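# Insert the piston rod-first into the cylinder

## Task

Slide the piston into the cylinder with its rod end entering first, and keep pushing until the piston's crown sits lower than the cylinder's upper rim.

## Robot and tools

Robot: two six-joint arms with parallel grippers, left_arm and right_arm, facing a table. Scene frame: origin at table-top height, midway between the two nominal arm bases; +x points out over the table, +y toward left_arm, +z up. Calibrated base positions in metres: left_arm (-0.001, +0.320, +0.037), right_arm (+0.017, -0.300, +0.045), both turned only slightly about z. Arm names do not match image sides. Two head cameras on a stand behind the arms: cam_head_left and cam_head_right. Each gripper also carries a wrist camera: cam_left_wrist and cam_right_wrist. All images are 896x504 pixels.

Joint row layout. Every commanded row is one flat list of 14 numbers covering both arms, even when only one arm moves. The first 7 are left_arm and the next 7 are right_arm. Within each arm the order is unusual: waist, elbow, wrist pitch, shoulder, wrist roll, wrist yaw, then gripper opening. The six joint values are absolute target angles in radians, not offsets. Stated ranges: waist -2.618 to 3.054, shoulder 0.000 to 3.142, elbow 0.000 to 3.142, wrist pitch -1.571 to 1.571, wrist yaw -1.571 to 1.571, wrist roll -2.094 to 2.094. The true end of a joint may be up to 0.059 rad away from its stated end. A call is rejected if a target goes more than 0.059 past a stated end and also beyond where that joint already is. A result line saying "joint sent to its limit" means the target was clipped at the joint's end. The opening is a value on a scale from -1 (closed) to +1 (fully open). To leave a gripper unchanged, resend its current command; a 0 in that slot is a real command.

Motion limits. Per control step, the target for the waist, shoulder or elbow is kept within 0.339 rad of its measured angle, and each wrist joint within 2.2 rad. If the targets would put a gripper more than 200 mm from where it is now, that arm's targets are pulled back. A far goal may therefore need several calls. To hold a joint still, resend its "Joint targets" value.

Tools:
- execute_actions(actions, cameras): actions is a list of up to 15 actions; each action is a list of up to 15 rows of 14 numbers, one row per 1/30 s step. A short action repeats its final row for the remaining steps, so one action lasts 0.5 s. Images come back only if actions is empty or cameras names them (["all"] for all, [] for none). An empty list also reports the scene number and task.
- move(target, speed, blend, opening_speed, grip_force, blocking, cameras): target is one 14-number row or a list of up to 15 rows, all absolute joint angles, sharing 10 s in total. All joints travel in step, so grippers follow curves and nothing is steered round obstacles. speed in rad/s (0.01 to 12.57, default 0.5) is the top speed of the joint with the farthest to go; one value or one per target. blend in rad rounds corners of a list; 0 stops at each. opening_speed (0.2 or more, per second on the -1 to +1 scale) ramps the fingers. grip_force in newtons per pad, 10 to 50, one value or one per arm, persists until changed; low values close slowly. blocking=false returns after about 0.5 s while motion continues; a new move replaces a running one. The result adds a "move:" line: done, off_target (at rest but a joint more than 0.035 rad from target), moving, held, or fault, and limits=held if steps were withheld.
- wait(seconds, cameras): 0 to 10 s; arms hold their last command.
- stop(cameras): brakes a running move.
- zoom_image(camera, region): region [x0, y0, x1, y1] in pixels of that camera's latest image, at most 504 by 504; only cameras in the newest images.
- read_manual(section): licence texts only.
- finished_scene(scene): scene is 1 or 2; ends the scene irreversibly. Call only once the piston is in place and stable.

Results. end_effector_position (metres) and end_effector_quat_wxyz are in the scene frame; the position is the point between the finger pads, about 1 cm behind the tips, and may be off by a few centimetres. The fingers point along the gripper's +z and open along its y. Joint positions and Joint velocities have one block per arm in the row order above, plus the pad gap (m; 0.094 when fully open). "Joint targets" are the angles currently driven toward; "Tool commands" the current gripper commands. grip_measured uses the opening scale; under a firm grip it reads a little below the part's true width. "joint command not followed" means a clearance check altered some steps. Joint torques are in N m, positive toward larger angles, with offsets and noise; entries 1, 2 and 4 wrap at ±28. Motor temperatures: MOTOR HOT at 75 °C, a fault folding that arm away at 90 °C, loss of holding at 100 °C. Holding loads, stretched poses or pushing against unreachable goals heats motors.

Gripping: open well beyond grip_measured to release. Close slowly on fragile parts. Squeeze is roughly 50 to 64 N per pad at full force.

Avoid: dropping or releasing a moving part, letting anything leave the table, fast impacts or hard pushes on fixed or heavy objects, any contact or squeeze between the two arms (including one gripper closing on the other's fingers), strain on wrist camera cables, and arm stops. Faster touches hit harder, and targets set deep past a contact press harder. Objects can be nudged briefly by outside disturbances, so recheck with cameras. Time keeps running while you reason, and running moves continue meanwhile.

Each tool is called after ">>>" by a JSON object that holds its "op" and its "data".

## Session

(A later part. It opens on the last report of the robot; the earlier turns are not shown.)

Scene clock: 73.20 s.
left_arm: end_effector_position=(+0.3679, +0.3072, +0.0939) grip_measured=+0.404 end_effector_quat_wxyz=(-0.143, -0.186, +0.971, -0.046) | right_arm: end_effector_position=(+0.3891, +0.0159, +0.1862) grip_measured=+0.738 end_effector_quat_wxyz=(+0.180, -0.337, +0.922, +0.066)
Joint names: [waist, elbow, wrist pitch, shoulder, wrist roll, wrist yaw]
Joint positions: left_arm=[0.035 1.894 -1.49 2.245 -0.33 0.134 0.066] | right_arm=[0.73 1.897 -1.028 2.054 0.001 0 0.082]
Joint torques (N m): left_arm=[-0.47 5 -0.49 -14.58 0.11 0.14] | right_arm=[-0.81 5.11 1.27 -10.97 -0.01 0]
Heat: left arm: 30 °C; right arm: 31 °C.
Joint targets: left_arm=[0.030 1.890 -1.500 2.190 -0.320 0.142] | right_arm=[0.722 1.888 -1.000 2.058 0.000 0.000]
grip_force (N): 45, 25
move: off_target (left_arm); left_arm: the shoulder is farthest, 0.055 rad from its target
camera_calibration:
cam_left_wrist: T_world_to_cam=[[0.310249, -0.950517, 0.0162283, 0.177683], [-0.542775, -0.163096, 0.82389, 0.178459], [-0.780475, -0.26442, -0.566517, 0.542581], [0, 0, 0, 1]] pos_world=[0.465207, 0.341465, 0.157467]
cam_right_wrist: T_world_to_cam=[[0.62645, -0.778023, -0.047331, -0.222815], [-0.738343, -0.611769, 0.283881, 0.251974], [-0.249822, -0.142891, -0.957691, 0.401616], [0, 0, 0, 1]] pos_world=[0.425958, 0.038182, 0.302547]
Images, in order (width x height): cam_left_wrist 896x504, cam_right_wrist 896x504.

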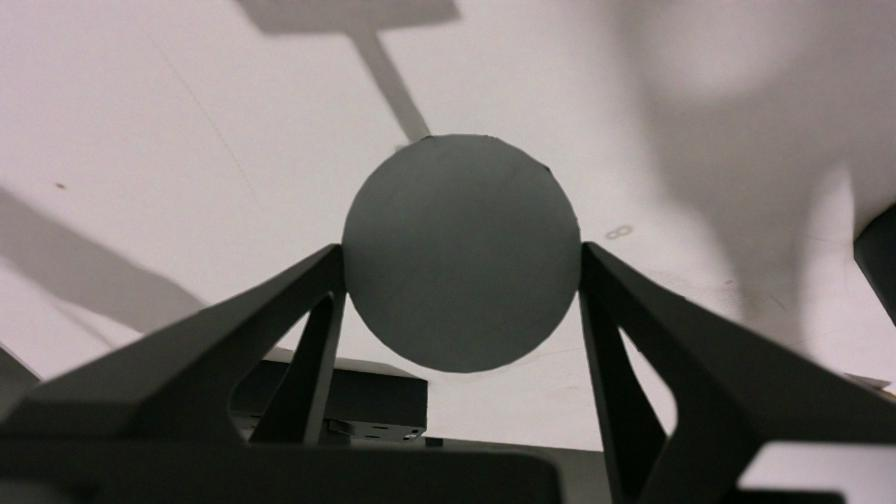

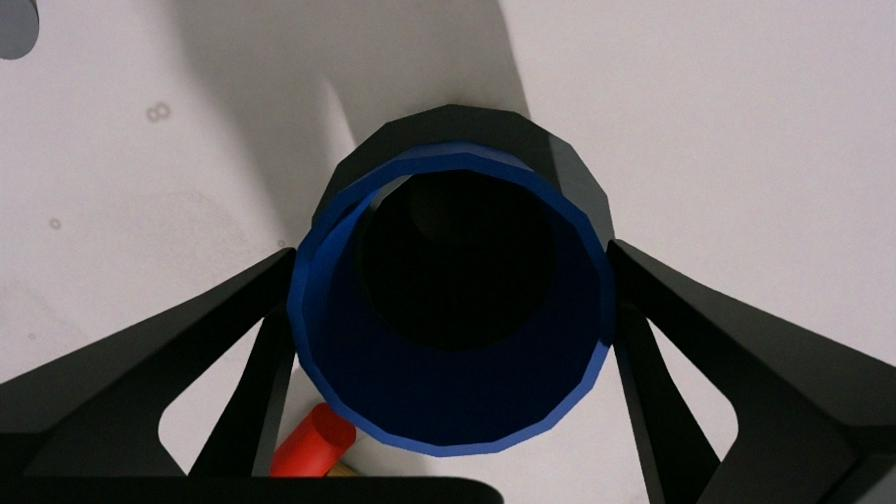

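>>> {"op": "move", "data": {"target": [0.02, 1.305, -0.845, 1.655, -0.15, 0.07, 0.30, 0.7190, 1.888, -1.000, 2.058, 0, 0, 0.5], "speed": 0.4, "cameras": ["cam_left_wrist", "cam_right_wrist"]}}

>>> {"op": "zoom_image", "data": {"camera": "cam_right_wrist", "region": [330, 150, 580, 370]}}

>>> {"op": "zoom_image", "data": {"camera": "cam_right_wrist", "region": [280, 60, 630, 370]}}

Scene clock: 82.00 s.
left_arm: end_effector_position=(+0.3718, +0.3147, +0.1346) grip_measured=+0.404 end_effector_quat_wxyz=(+0.134, -0.084, +0.986, -0.047) | right_arm: end_effector_position=(+0.3902, +0.0147, +0.1863) grip_measured=+0.738 end_effector_quat_wxyz=(+0.181, -0.335, +0.922, +0.066)
Joint names: [waist, elbow, wrist pitch, shoulder, wrist roll, wrist yaw]
Joint positions: left_arm=[0.026 1.303 -0.889 1.709 -0.161 0.075 0.066] | right_arm=[0.727 1.897 -1.027 2.054 0.001 0 0.082]
Joint torques (N m): left_arm=[-0.61 6.35 0.89 -10.89 0.12 -0.03] | right_arm=[-0.75 5.12 1.29 -11.02 -0.02 -0.02]
Motor temperatures (°C): left_arm=[28 29 30 33 26 27 26] | right_arm=[29 31 30 31 28 29 28]
Heat: left arm: 33 °C; right arm: 31 °C.
Joint targets: left_arm=[0.020 1.305 -0.845 1.655 -0.150 0.070] | right_arm=[0.719 1.888 -1.000 2.058 0.000 0.000]
grip_force (N): 45, 25
move: off_target (left_arm); left_arm: the shoulder is farthest, 0.054 rad from its target
camera_calibration:
cam_left_wrist: T_world_to_cam=[[0.10822, -0.992162, 0.0624809, 0.264977], [-0.916445, -0.0752107, 0.39303, 0.317554], [-0.38525, -0.0997941, -0.9174, 0.419145], [0, 0, 0, 1]] pos_world=[0.423821, 0.328612, 0.24316]
cam_right_wrist: T_world_to_cam=[[0.623811, -0.78014, -0.0473506, -0.223372], [-0.740477, -0.609309, 0.283613, 0.25296], [-0.250109, -0.141859, -0.957769, 0.401837], [0, 0, 0, 1]] pos_world=[0.427156, 0.0368737, 0.302547]
Images, in order (width x height): cam_left_wrist 896x504, cam_right_wrist 896x504.

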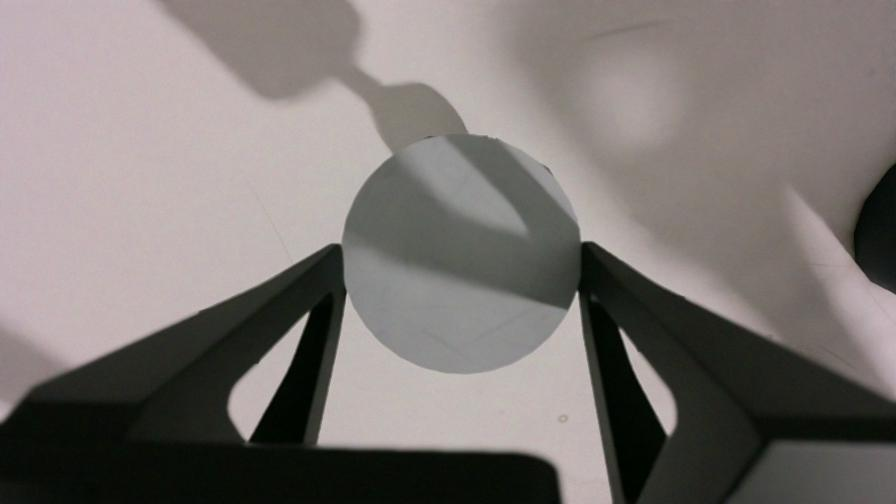

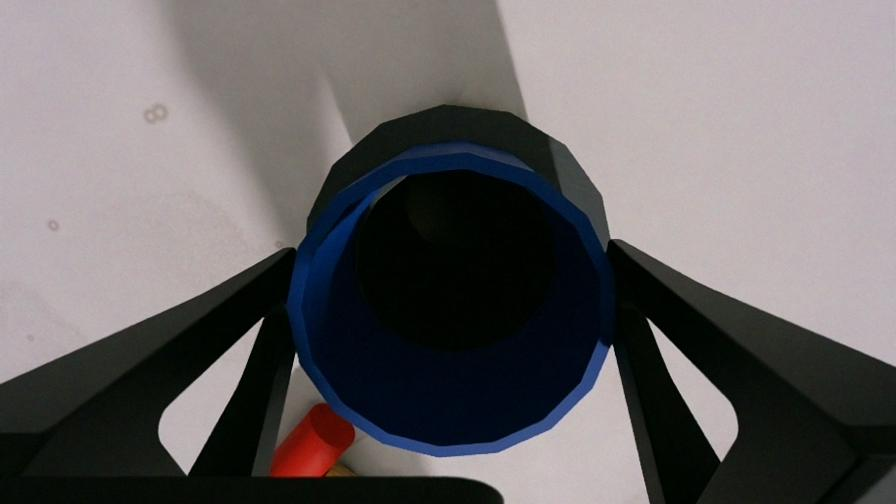

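Scaled by 2.016 from the camera's 896x504 image, which has a finer 1280x720 frame.

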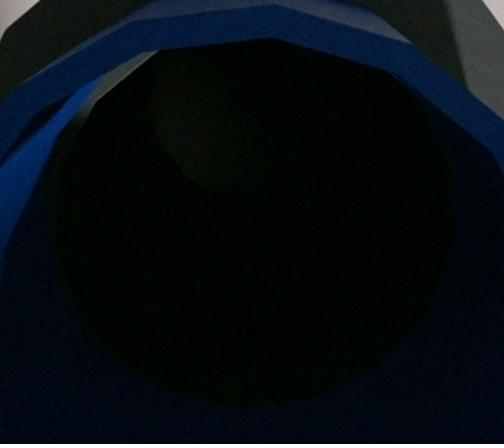

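Scaled by 1.440 from the camera's 896x504 image, which has a finer 1280x720 frame.

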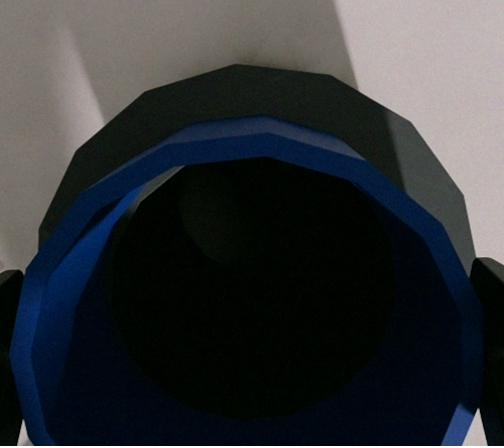

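>>> {"op": "move", "data": {"target": [-0.05, 1.674, -0.93, 1.466, 0.01, 0.0, 0.30, 0.7165, 1.872, -1.000, 2.058, 0, 0, 0.5], "speed": 0.4, "cameras": ["cam_left_wrist", "cam_right_wrist"]}}

>>> {"op": "zoom_image", "data": {"camera": "cam_right_wrist", "region": [330, 150, 580, 370]}}

Scene clock: 86.80 s.
left_arm: end_effector_position=(+0.4017, +0.2979, +0.3222) grip_measured=+0.404 end_effector_quat_wxyz=(+0.354, +0.026, +0.935, -0.014) | right_arm: end_effector_position=(+0.3913, +0.0156, +0.1851) grip_measured=+0.738 end_effector_quat_wxyz=(+0.183, -0.335, +0.922, +0.067)
Joint names: [waist, elbow, wrist pitch, shoulder, wrist roll, wrist yaw]
Joint positions: left_arm=[-0.045 1.634 -0.976 1.504 0.001 0.012 0.066] | right_arm=[0.727 1.891 -1.015 2.054 0.001 0 0.082]
Joint torques (N m): left_arm=[-0.46 9.59 1.5 -7.98 0.1 -0.14] | right_arm=[-0.98 4.46 1.15 -10.96 0.01 0.02]
Heat: left arm: 33 °C; right arm: 31 °C.
Joint targets: left_arm=[-0.050 1.674 -0.930 1.466 0.010 0.000] | right_arm=[0.716 1.872 -1.000 2.058 0.000 0.000]
grip_force (N): 45, 25
move: off_target (left_arm); left_arm: the wrist pitch is farthest, 0.046 rad from its target
camera_calibration:
cam_left_wrist: T_world_to_cam=[[-0.0775823, -0.99521, -0.0594855, 0.348309], [-0.995327, 0.0807555, -0.0529359, 0.398788], [0.0574861, 0.0551007, -0.996825, 0.402657], [0, 0, 0, 1]] pos_world=[0.4008, 0.29225, 0.443208]
cam_right_wrist: T_world_to_cam=[[0.624301, -0.779745, -0.0473921, -0.223548], [-0.741434, -0.610548, 0.278401, 0.255899], [-0.246017, -0.138668, -0.959295, 0.399765], [0, 0, 0, 1]] pos_world=[0.427642, 0.037363, 0.301655]
Images, in order (width x height): cam_left_wrist 896x504, cam_right_wrist 896x504.

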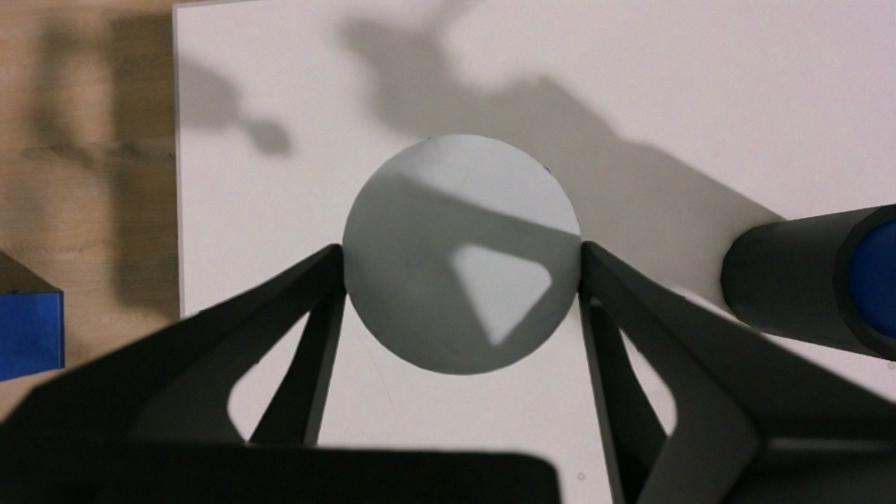

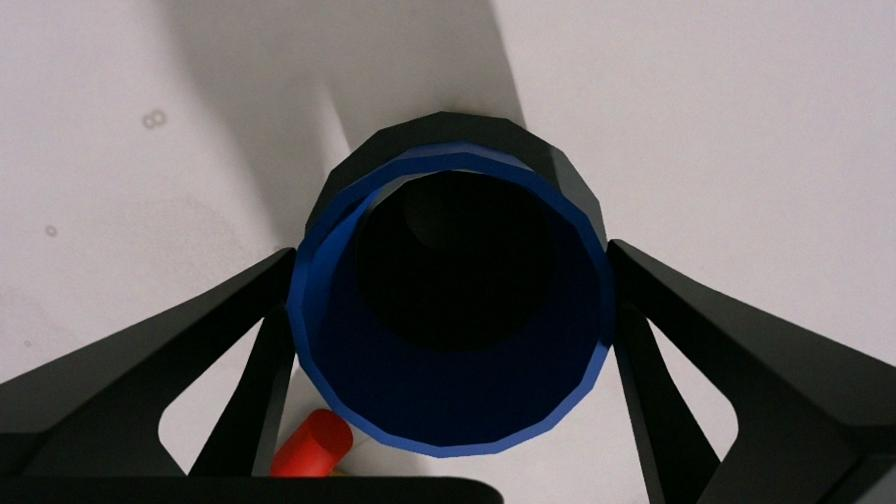

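Scaled by 2.016 from the camera's 896x504 image, which has a finer 1280x720 frame.

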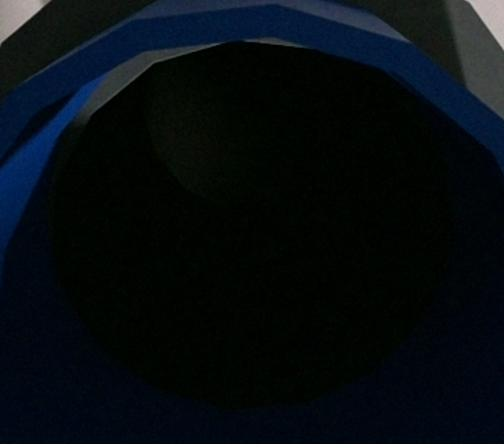

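>>> {"op": "move", "data": {"target": [-0.05, 1.674, -0.93, 1.466, 0.0, 0.0, 0.30, 0.7165, 1.872, -1.034, 2.058, 0, 0, 0.5], "speed": 0.3, "cameras": ["cam_right_wrist", "cam_head_right", "cam_head_left"]}}

>>> {"op": "zoom_image", "data": {"camera": "cam_right_wrist", "region": [330, 150, 580, 370]}}

Scene clock: 90.03 s.
left_arm: end_effector_position=(+0.4017, +0.2979, +0.3222) grip_measured=+0.404 end_effector_quat_wxyz=(+0.354, +0.026, +0.935, -0.014) | right_arm: end_effector_position=(+0.3911, +0.0154, +0.1850) grip_measured=+0.738 end_effector_quat_wxyz=(+0.183, -0.336, +0.922, +0.067)
Joint names: [waist, elbow, wrist pitch, shoulder, wrist roll, wrist yaw]
Joint positions: left_arm=[-0.045 1.634 -0.976 1.504 0.001 0.012 0.066] | right_arm=[0.727 1.891 -1.016 2.054 -0.001 0 0.082]
Joint torques (N m): left_arm=[-0.46 9.55 1.5 -8.01 0 -0.15] | right_arm=[-1.02 4.41 0.75 -10.96 0.02 0.01]
Heat: left arm: 33 °C; right arm: 31 °C.
Joint targets: left_arm=[-0.050 1.674 -0.930 1.466 0.000 0.000] | right_arm=[0.716 1.872 -1.034 2.058 0.000 0.000]
grip_force (N): 45, 25
move: off_target (left_arm); left_arm: the wrist pitch is farthest, 0.046 rad from its target
camera_calibration:
cam_right_wrist: T_world_to_cam=[[0.62532, -0.778967, -0.0467519, -0.224148], [-0.740474, -0.611196, 0.279531, 0.25516], [-0.24632, -0.140178, -0.958998, 0.399646], [0, 0, 0, 1]] pos_world=[0.427545, 0.0373702, 0.301455]
Images, in order (width x height): cam_head_left 896x504, cam_head_right 896x504, cam_right_wrist 896x504.

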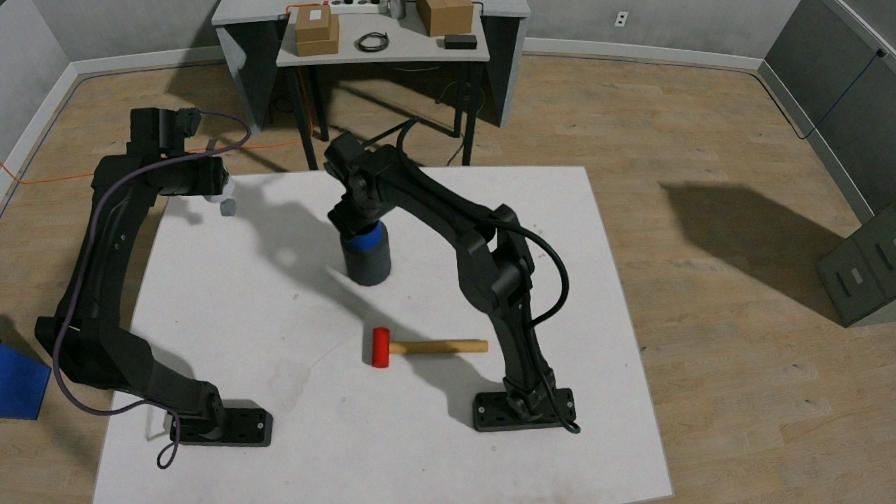

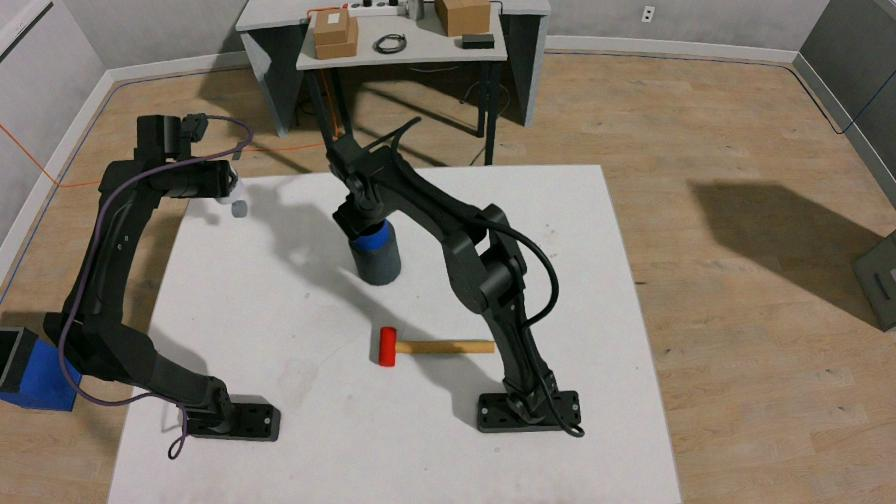

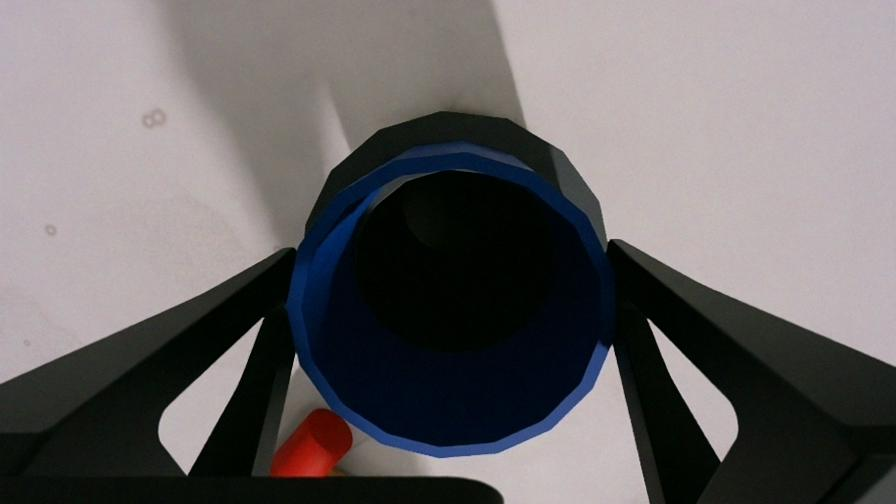

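Scaled by 2.016 from the camera's 896x504 image, which has a finer 1280x720 frame.

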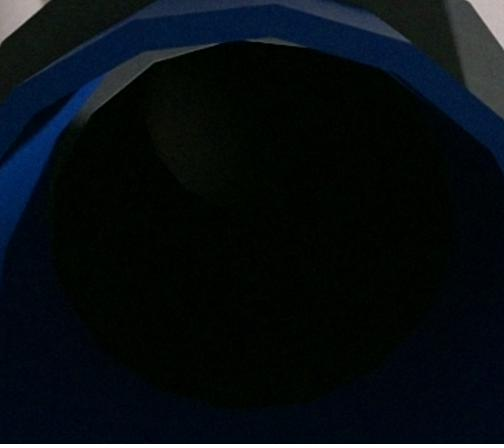

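>>> {"op": "move", "data": {"target": [-0.05, 1.674, -0.93, 1.466, 0.0, 0.0, 0.30, 0.7165, 1.876, -1.056, 2.058, 0, 0, 0.5], "speed": 0.3, "cameras": ["cam_right_wrist"]}}

>>> {"op": "zoom_image", "data": {"camera": "cam_right_wrist", "region": [330, 150, 580, 370]}}

Scene clock: 91.43 s.
left_arm: end_effector_position=(+0.4017, +0.2979, +0.3222) grip_measured=+0.404 end_effector_quat_wxyz=(+0.354, +0.026, +0.935, -0.014) | right_arm: end_effector_position=(+0.3907, +0.0151, +0.1848) grip_measured=+0.738 end_effector_quat_wxyz=(+0.182, -0.337, +0.921, +0.066)
Joint names: [waist, elbow, wrist pitch, shoulder, wrist roll, wrist yaw]
Joint positions: left_arm=[-0.045 1.634 -0.976 1.504 0.001 0.012 0.066] | right_arm=[0.727 1.891 -1.018 2.054 -0.002 0 0.082]
Joint torques (N m): left_arm=[-0.47 9.54 1.5 -8.02 0 -0.14] | right_arm=[-1.07 4.63 0.55 -10.91 0.01 0]
Heat: left arm: 33 °C; right arm: 31 °C.
Joint targets: left_arm=[-0.050 1.674 -0.930 1.466 0.000 0.000] | right_arm=[0.716 1.876 -1.056 2.058 0.000 0.000]
grip_force (N): 45, 25
move: off_target (left_arm, right_arm); left_arm: the wrist pitch is farthest, 0.046 rad from its target; right_arm: the wrist pitch is farthest, 0.038 rad from its target
camera_calibration:
cam_right_wrist: T_world_to_cam=[[0.626135, -0.778341, -0.046264, -0.224563], [-0.739453, -0.611577, 0.281396, 0.253957], [-0.247316, -0.141982, -0.958476, 0.399702], [0, 0, 0, 1]] pos_world=[0.427249, 0.037278, 0.301253]
Images, in order (width x height): cam_right_wrist 896x504.

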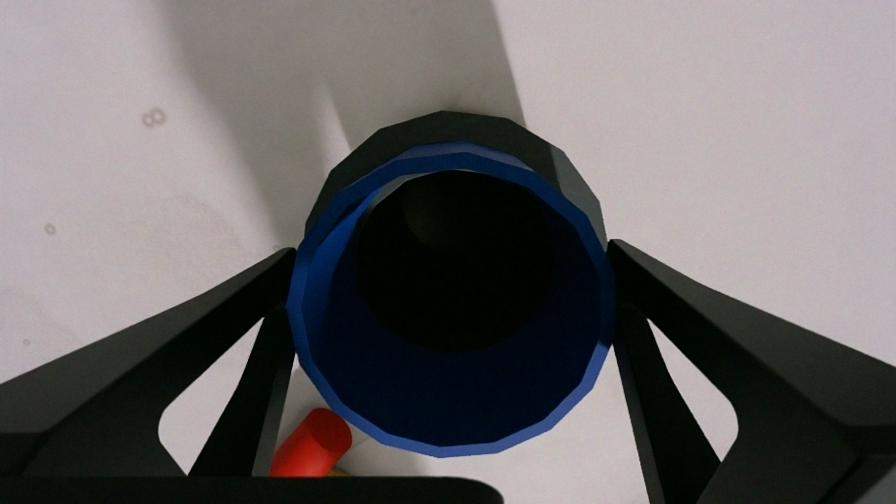

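Scaled by 2.016 from the camera's 896x504 image, which has a finer 1280x720 frame.

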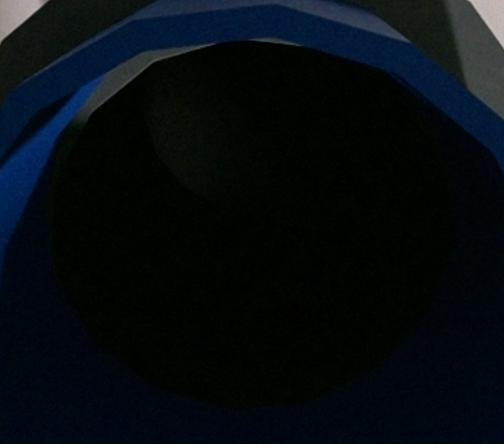

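>>> {"op": "move", "data": {"target": [-0.05, 1.674, -0.93, 1.466, 0.0, 0.0, 0.30, 0.7165, 1.88, -1.08, 2.058, 0, 0, 0.5], "speed": 0.3, "cameras": ["cam_right_wrist"]}}

>>> {"op": "zoom_image", "data": {"camera": "cam_right_wrist", "region": [330, 150, 580, 370]}}

Scene clock: 93.00 s.
left_arm: end_effector_position=(+0.4017, +0.2979, +0.3222) grip_measured=+0.404 end_effector_quat_wxyz=(+0.354, +0.026, +0.935, -0.014) | right_arm: end_effector_position=(+0.3902, +0.0142, +0.1844) grip_measured=+0.738 end_effector_quat_wxyz=(+0.180, -0.337, +0.922, +0.065)
Joint names: [waist, elbow, wrist pitch, shoulder, wrist roll, wrist yaw]
Joint positions: left_arm=[-0.045 1.634 -0.976 1.504 0.001 0.012 0.066] | right_arm=[0.726 1.891 -1.023 2.054 -0.003 0 0.082]
Joint torques (N m): left_arm=[-0.46 9.55 1.5 -8.02 0 -0.14] | right_arm=[-0.91 5.04 0.3 -10.84 0.06 0.01]
Heat: left arm: 33 °C; right arm: 31 °C.
Joint targets: left_arm=[-0.050 1.674 -0.930 1.466 0.000 0.000] | right_arm=[0.716 1.880 -1.080 2.058 0.000 0.000]
grip_force (N): 45, 25
move: off_target (left_arm, right_arm); left_arm: the wrist pitch is farthest, 0.046 rad from its target; right_arm: the wrist pitch is farthest, 0.057 rad from its target
camera_calibration:
cam_right_wrist: T_world_to_cam=[[0.625892, -0.778559, -0.0458861, -0.224934], [-0.738579, -0.610595, 0.285787, 0.251899], [-0.25052, -0.144981, -0.957194, 0.400083], [0, 0, 0, 1]] pos_world=[0.42706, 0.0366884, 0.300647]
Images, in order (width x height): cam_right_wrist 896x504.

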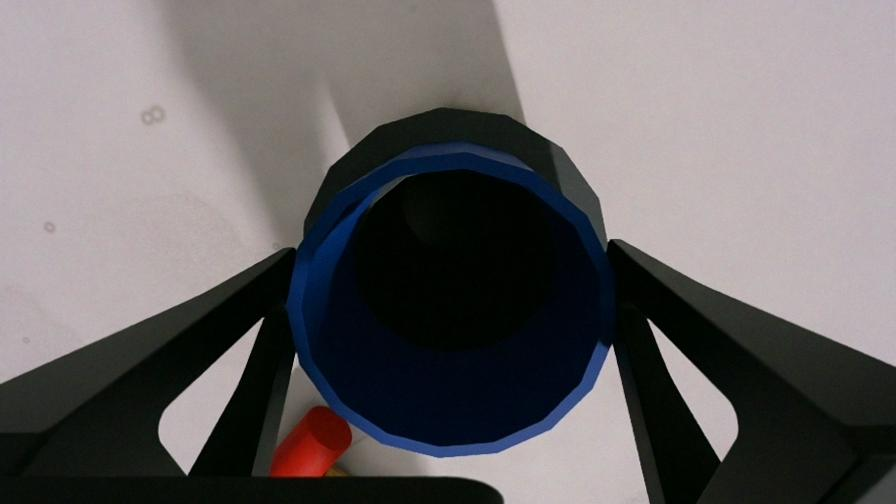

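Scaled by 2.016 from the camera's 896x504 image, which has a finer 1280x720 frame.

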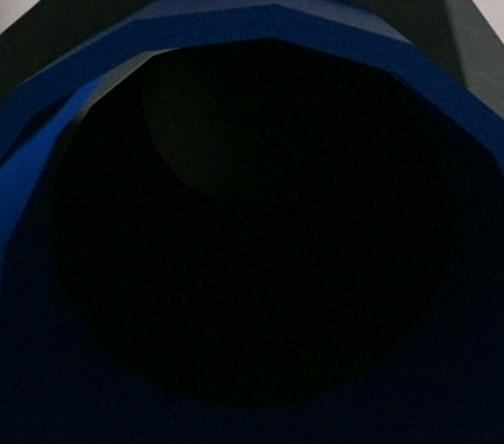

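>>> {"op": "zoom_image", "data": {"camera": "cam_right_wrist", "region": [290, 90, 630, 260]}}

Scaled by 1.482 from the camera's 896x504 image, which has a finer 1280x720 frame.

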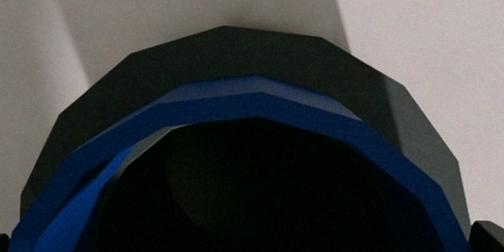

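>>> {"op": "move", "data": {"target": [-0.05, 1.674, -0.93, 1.466, 0.0, 0.0, 0.30, 0.7165, 1.884, -1.115, 2.058, 0, 0, 0.5], "speed": 0.3, "cameras": ["cam_right_wrist"]}}

>>> {"op": "zoom_image", "data": {"camera": "cam_right_wrist", "region": [290, 90, 630, 260]}}

Scene clock: 96.90 s.
left_arm: end_effector_position=(+0.4017, +0.2979, +0.3222) grip_measured=+0.404 end_effector_quat_wxyz=(+0.354, +0.026, +0.935, -0.014) | right_arm: end_effector_position=(+0.3891, +0.0131, +0.1838) grip_measured=+0.738 end_effector_quat_wxyz=(+0.177, -0.337, +0.923, +0.064)
Joint names: [waist, elbow, wrist pitch, shoulder, wrist roll, wrist yaw]
Joint positions: left_arm=[-0.045 1.634 -0.976 1.504 0.001 0.012 0.066] | right_arm=[0.726 1.891 -1.029 2.054 -0.003 0 0.082]
Joint torques (N m): left_arm=[-0.46 9.55 1.5 -8.03 0.01 -0.14] | right_arm=[-0.84 5.26 -0.04 -10.89 0.04 -0.01]
Heat: left arm: 33 °C; right arm: 32 °C.
Joint targets: left_arm=[-0.050 1.674 -0.930 1.466 0.000 0.000] | right_arm=[0.716 1.884 -1.115 2.058 0.000 0.000]
grip_force (N): 45, 25
move: off_target (left_arm, right_arm); left_arm: the wrist pitch is farthest, 0.046 rad from its target; right_arm: the wrist pitch is farthest, 0.086 rad from its target
camera_calibration:
cam_right_wrist: T_world_to_cam=[[0.625419, -0.778947, -0.0457559, -0.225016], [-0.737341, -0.609164, 0.291971, 0.249083], [-0.255303, -0.148867, -0.955332, 0.400654], [0, 0, 0, 1]] pos_world=[0.426677, 0.0361015, 0.299737]
Images, in order (width x height): cam_right_wrist 896x504.

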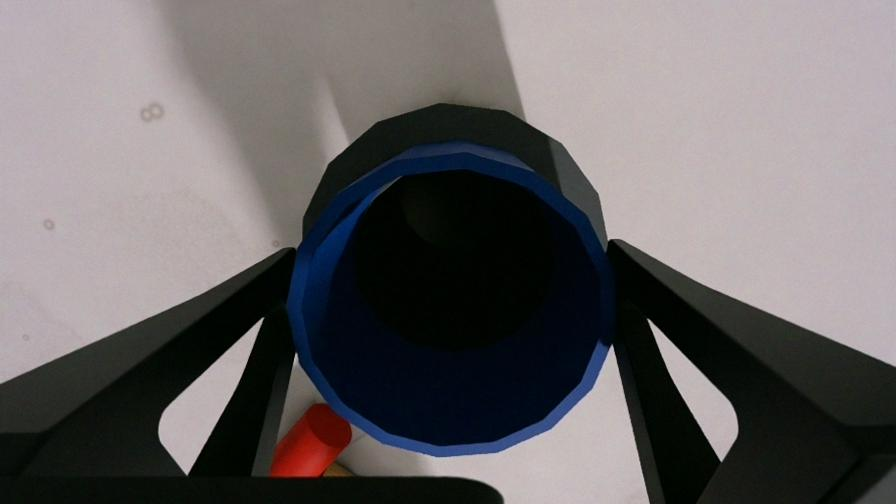

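Scaled by 1.482 from the camera's 896x504 image, which has a finer 1280x720 frame.

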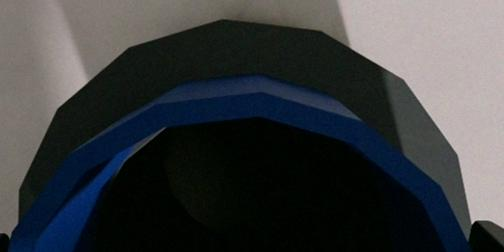

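>>> {"op": "move", "data": {"target": [[-0.05, 1.674, -0.93, 1.466, 0.0, 0.0, 0.30, 0.7165, 1.888, -1.042, 2.056, 0, 0, 0.5], [-0.05, 1.674, -0.93, 1.466, 0.0, 0.0, 0.30, 0.7165, 1.888, -1.042, 2.056, 0, 0, 1.0], [-0.05, 1.674, -0.93, 1.466, 0.0, 0.0, 0.30, 0.7165, 2.27, -1.315, 2.125, 0, 0, 1.0], [-0.35, 2.183, -1.09, 1.855, 0.0, 0.0, 0.30, 0.80, 0.687, 0.01, 0.897, 0, -0.17, 1.0]], "speed": [0.3, 0.3, 0.5, 0.9], "cameras": ["cam_left_wrist", "cam_right_wrist"]}}

>>> {"op": "zoom_image", "data": {"camera": "cam_left_wrist", "region": [320, 110, 610, 400]}}

Scene clock: 105.97 s.
left_arm: end_effector_position=(+0.4463, +0.1536, +0.3432) grip_measured=+0.404 end_effector_quat_wxyz=(+0.342, +0.167, +0.922, -0.064) | right_arm: end_effector_position=(+0.2511, -0.0339, +0.3268) grip_measured=+0.998 end_effector_quat_wxyz=(+0.557, -0.337, +0.701, +0.291)
Joint names: [waist, elbow, wrist pitch, shoulder, wrist roll, wrist yaw]
Joint positions: left_arm=[-0.349 2.132 -1.134 1.856 0.001 0.007 0.066] | right_arm=[0.794 0.701 -0.003 0.913 -0.002 -0.16 0.094]
Joint torques (N m): left_arm=[-0.12 10.06 1.48 -8.02 -0.01 -0.1] | right_arm=[0.76 5.46 2.15 -3.19 0.04 -0.14]
Heat: left arm: 34 °C; right arm: 32 °C.
Joint targets: left_arm=[-0.350 2.183 -1.090 1.855 0.000 0.000] | right_arm=[0.800 0.687 0.010 0.897 0.000 -0.170]
grip_force (N): 45, 25
move: off_target (left_arm); left_arm: the elbow is farthest, 0.051 rad from its target
camera_calibration:
cam_left_wrist: T_world_to_cam=[[-0.36924, -0.927203, -0.0628995, 0.330303], [-0.927348, 0.372028, -0.0402616, 0.376591], [0.0607311, 0.0434636, -0.997207, 0.429479], [0, 0, 0, 1]] pos_world=[0.44511, 0.147489, 0.464217]
cam_right_wrist: T_world_to_cam=[[0.810052, -0.581241, -0.077293, -0.198087], [-0.490847, -0.600078, -0.631645, 0.317096], [0.320756, 0.549604, -0.771395, 0.313912], [0, 0, 0, 1]] pos_world=[0.215418, -0.0973813, 0.427131]
Images, in order (width x height): cam_left_wrist 896x504, cam_right_wrist 896x504.

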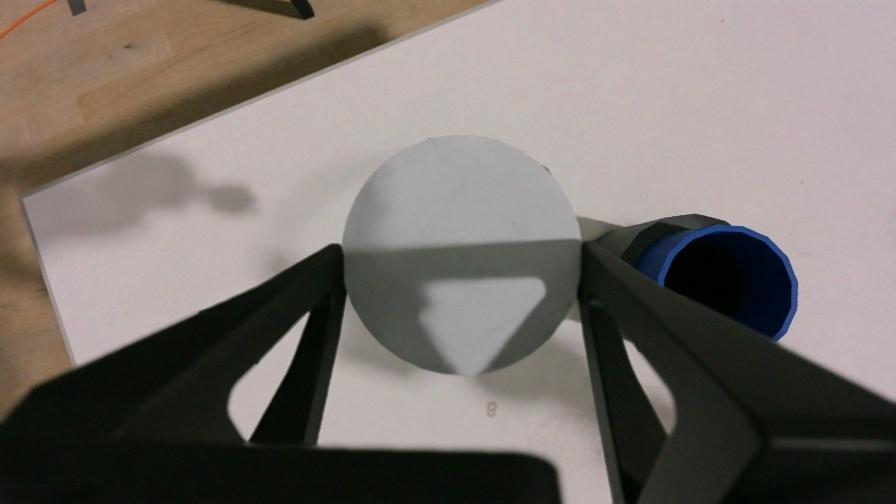

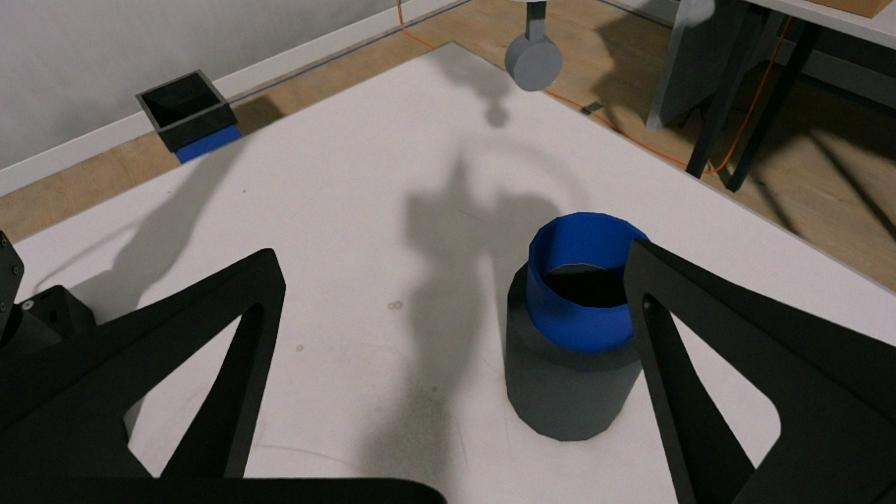

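Scaled by 1.738 from the camera's 896x504 image, which has a finer 1280x720 frame.

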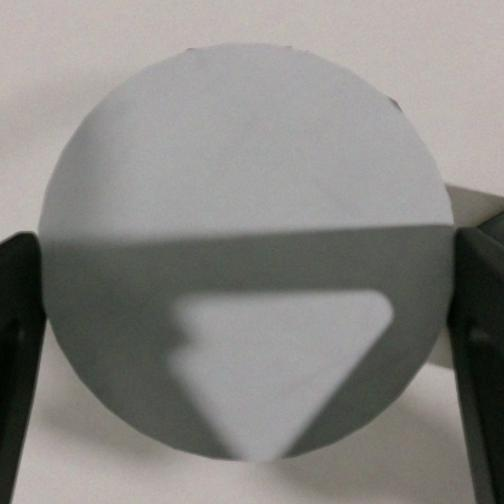

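>>> {"op": "move", "data": {"target": [-0.672, 2.276, -1.143, 1.932, 0.0, 0.0, 0.30, 0.80, 0.687, 0.01, 0.897, 0, -0.17, 1.0], "speed": 0.35, "cameras": ["cam_left_wrist", "cam_right_wrist"]}}

>>> {"op": "zoom_image", "data": {"camera": "cam_left_wrist", "region": [300, 100, 630, 420]}}

>>> {"op": "zoom_image", "data": {"camera": "cam_right_wrist", "region": [470, 60, 690, 450]}}

Scene clock: 108.90 s.
left_arm: end_effector_position=(+0.3770, +0.0117, +0.3365) grip_measured=+0.404 end_effector_quat_wxyz=(+0.314, +0.317, +0.888, -0.113) | right_arm: end_effector_position=(+0.2511, -0.0339, +0.3270) grip_measured=+0.998 end_effector_quat_wxyz=(+0.557, -0.337, +0.701, +0.291)
Joint names: [waist, elbow, wrist pitch, shoulder, wrist roll, wrist yaw]
Joint positions: left_arm=[-0.678 2.226 -1.185 1.931 0.001 0.003 0.066] | right_arm=[0.794 0.701 -0.002 0.913 -0.002 -0.16 0.094]
Joint torques (N m): left_arm=[0.55 9.81 1.41 -8.43 0 -0.06] | right_arm=[0.73 5.52 2.13 -3.19 0.01 -0.15]
Heat: left arm: 34 °C; right arm: 31 °C.
Joint targets: left_arm=[-0.672 2.276 -1.143 1.932 0.000 0.000] | right_arm=[0.800 0.687 0.010 0.897 0.000 -0.170]
grip_force (N): 45, 25
move: off_target (left_arm); left_arm: the elbow is farthest, 0.050 rad from its target
camera_calibration:
cam_left_wrist: T_world_to_cam=[[-0.648985, -0.758011, -0.0650949, 0.276873], [-0.759158, 0.650829, -0.010039, 0.288069], [0.0499753, 0.0429021, -0.997829, 0.43748], [0, 0, 0, 1]] pos_world=[0.376513, 0.00362047, 0.457445]
cam_right_wrist: T_world_to_cam=[[0.810102, -0.581189, -0.0771652, -0.198132], [-0.490495, -0.599745, -0.632235, 0.317429], [0.321168, 0.550024, -0.770925, 0.313817], [0, 0, 0, 1]] pos_world=[0.215416, -0.0973829, 0.42733]
Images, in order (width x height): cam_left_wrist 896x504, cam_right_wrist 896x504.

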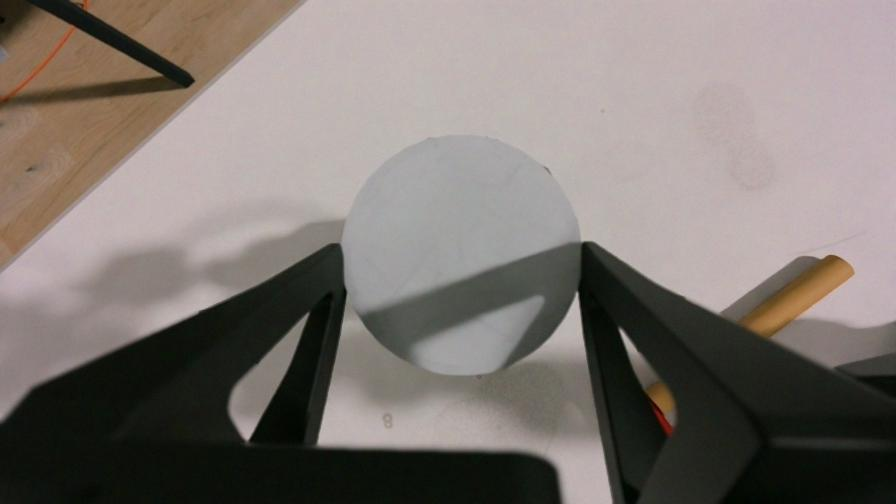

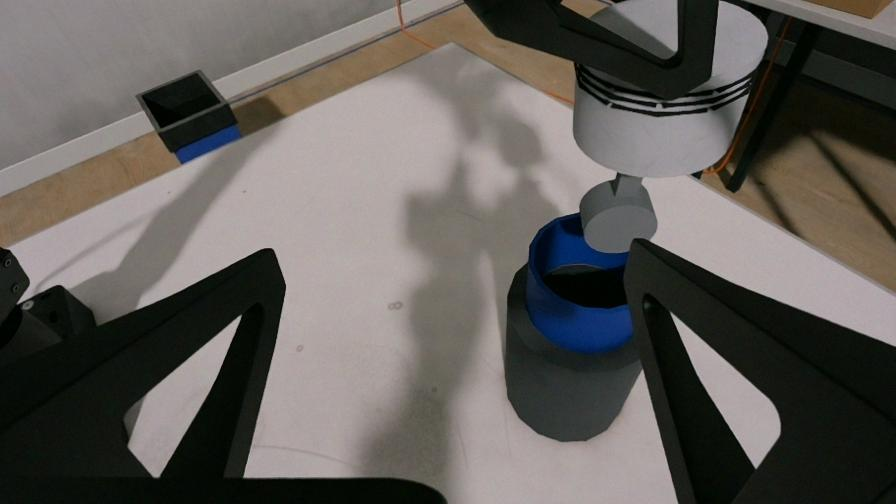

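Scaled by 1.527 from the camera's 896x504 image, which has a finer 1280x720 frame.

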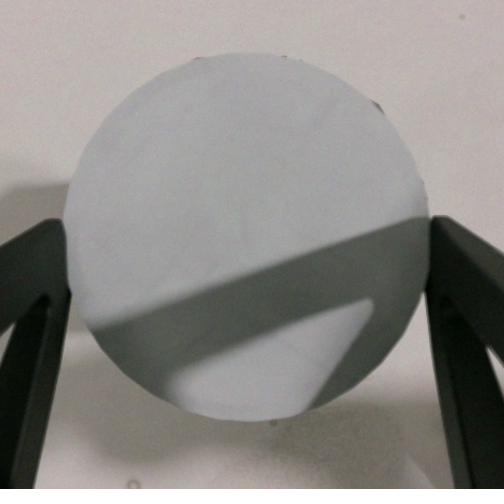

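Scaled by 1.292 from the camera's 896x504 image, which has a finer 1280x720 frame.

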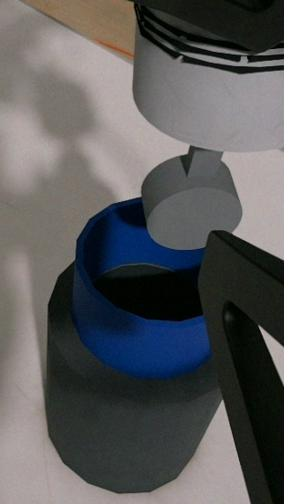

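>>> {"op": "move", "data": {"target": [-0.664, 2.005, -0.982, 1.800, 0.0, 0.0, 0.30, 0.80, 0.687, 0.01, 0.897, 0, -0.17, 1.0], "speed": 0.3, "cameras": ["cam_right_wrist"]}}

>>> {"op": "zoom_image", "data": {"camera": "cam_right_wrist", "region": [490, 100, 690, 360]}}

Scene clock: 119.30 s.
left_arm: end_effector_position=(+0.3758, +0.0181, +0.2999) grip_measured=+0.404 end_effector_quat_wxyz=(+0.299, +0.315, +0.894, -0.106) | right_arm: end_effector_position=(+0.2511, -0.0339, +0.3270) grip_measured=+0.998 end_effector_quat_wxyz=(+0.557, -0.337, +0.701, +0.291)
Joint names: [waist, elbow, wrist pitch, shoulder, wrist roll, wrist yaw]
Joint positions: left_arm=[-0.67 2 -1.057 1.867 0.001 0.003 0.066] | right_arm=[0.794 0.701 -0.002 0.913 -0.002 -0.16 0.094]
Joint torques (N m): left_arm=[0.5 6.67 1.69 -13.37 0 -0.06] | right_arm=[0.69 5.56 2.13 -3.21 0.03 -0.14]
Motor temperatures (°C): left_arm=[28 31 35 32 26 27 27] | right_arm=[29 31 32 31 28 29 28]
Heat: left arm: 35 °C; right arm: 32 °C.
Joint targets: left_arm=[-0.664 2.005 -0.982 1.800 0.000 0.000] | right_arm=[0.800 0.687 0.010 0.897 0.000 -0.170]
grip_force (N): 45, 25
move: off_target (left_arm); left_arm: the wrist pitch is farthest, 0.075 rad from its target
camera_calibration:
cam_right_wrist: T_world_to_cam=[[0.810102, -0.581189, -0.0771652, -0.198132], [-0.490495, -0.599745, -0.632235, 0.317429], [0.321168, 0.550024, -0.770925, 0.313817], [0, 0, 0, 1]] pos_world=[0.215416, -0.0973829, 0.42733]
Images, in order (width x height): cam_right_wrist 896x504.

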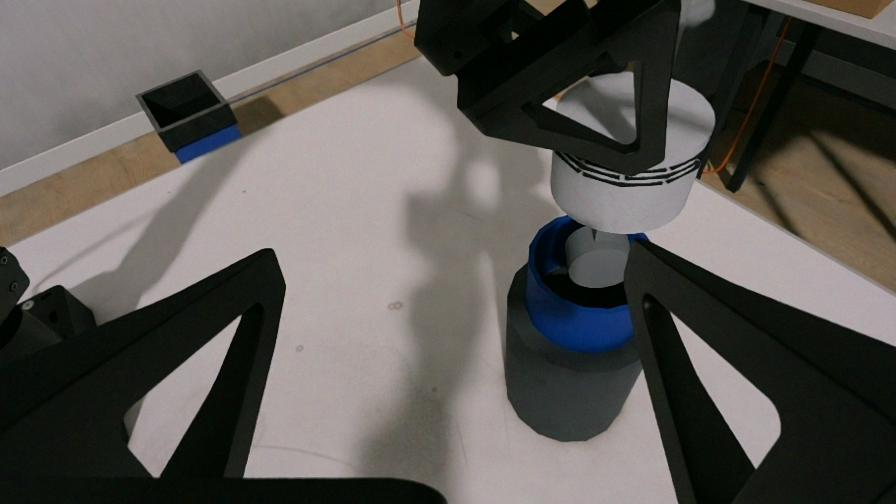

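Scaled by 1.938 from the camera's 896x504 image, which has a finer 1280x720 frame.

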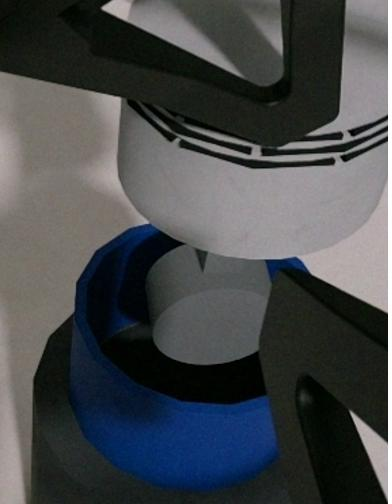

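>>> {"op": "move", "data": {"target": [-0.664, 1.652, -0.700, 1.710, 0.0, 0.0, 0.30, 0.80, 0.687, 0.01, 0.897, 0, -0.17, 1.0], "speed": 0.3, "cameras": ["cam_right_wrist", "cam_left_wrist"]}}

>>> {"op": "zoom_image", "data": {"camera": "cam_right_wrist", "region": [490, 150, 690, 360]}}

Scene clock: 123.47 s.
left_arm: end_effector_position=(+0.3725, +0.0207, +0.2412) grip_measured=+0.404 end_effector_quat_wxyz=(+0.304, +0.314, +0.893, -0.108) | right_arm: end_effector_position=(+0.2511, -0.0339, +0.3270) grip_measured=+0.998 end_effector_quat_wxyz=(+0.557, -0.337, +0.701, +0.291)
Joint names: [waist, elbow, wrist pitch, shoulder, wrist roll, wrist yaw]
Joint positions: left_arm=[-0.67 1.642 -0.776 1.779 0.001 0.003 0.066] | right_arm=[0.794 0.701 -0.002 0.913 -0.002 -0.16 0.094]
Joint torques (N m): left_arm=[0.47 7.45 1.7 -13.19 0 -0.05] | right_arm=[0.54 5.61 2.13 -3.1 0.03 -0.13]
Heat: left arm: 36 °C; right arm: 33 °C.
Joint targets: left_arm=[-0.664 1.652 -0.700 1.710 0.000 0.000] | right_arm=[0.800 0.687 0.010 0.897 0.000 -0.170]
grip_force (N): 45, 25
move: off_target (left_arm); left_arm: the wrist pitch is farthest, 0.076 rad from its target
camera_calibration:
cam_left_wrist: T_world_to_cam=[[-0.643504, -0.762725, -0.0644465, 0.272519], [-0.764819, 0.644094, 0.013924, 0.274186], [0.0308894, 0.0582501, -0.997824, 0.348984], [0, 0, 0, 1]] pos_world=[0.37429, 0.0109277, 0.36197]
cam_right_wrist: T_world_to_cam=[[0.810102, -0.581189, -0.0771652, -0.198132], [-0.490495, -0.599745, -0.632235, 0.317429], [0.321168, 0.550024, -0.770925, 0.313817], [0, 0, 0, 1]] pos_world=[0.215416, -0.0973829, 0.42733]
Images, in order (width x height): cam_left_wrist 896x504, cam_right_wrist 896x504.

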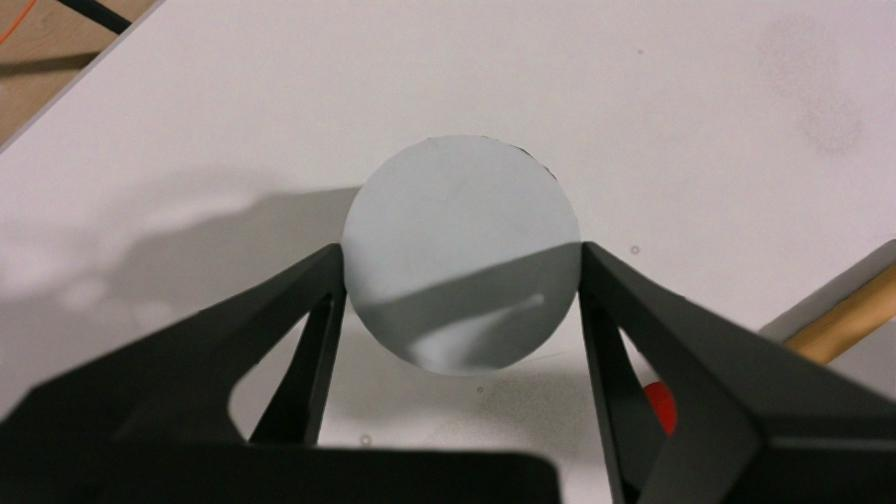

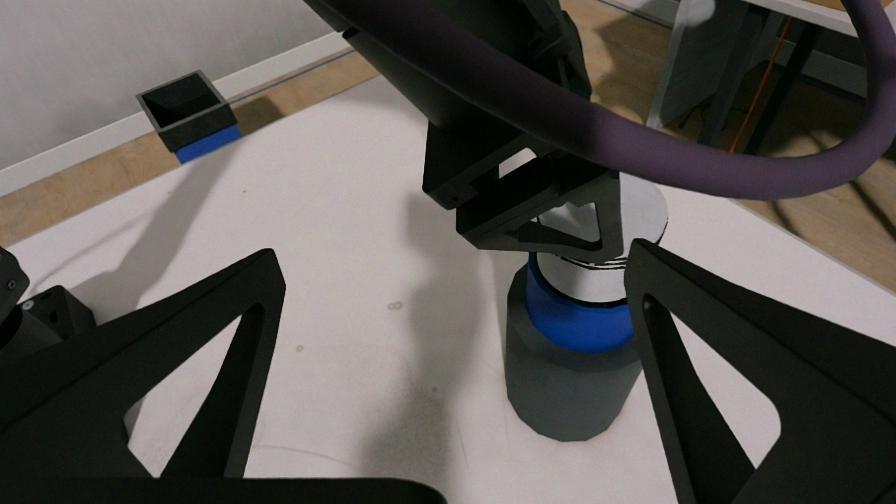

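Scaled by 2.400 from the camera's 896x504 image, which has a finer 1280x720 frame.

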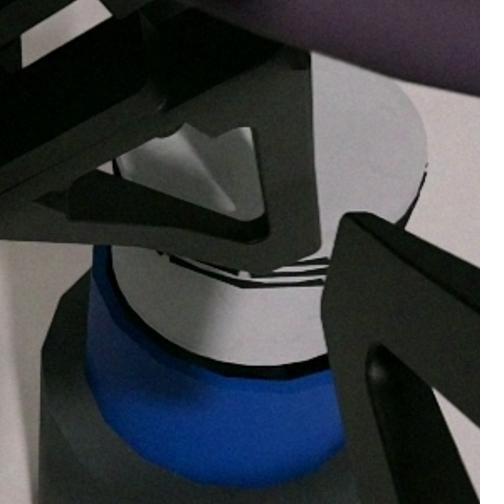

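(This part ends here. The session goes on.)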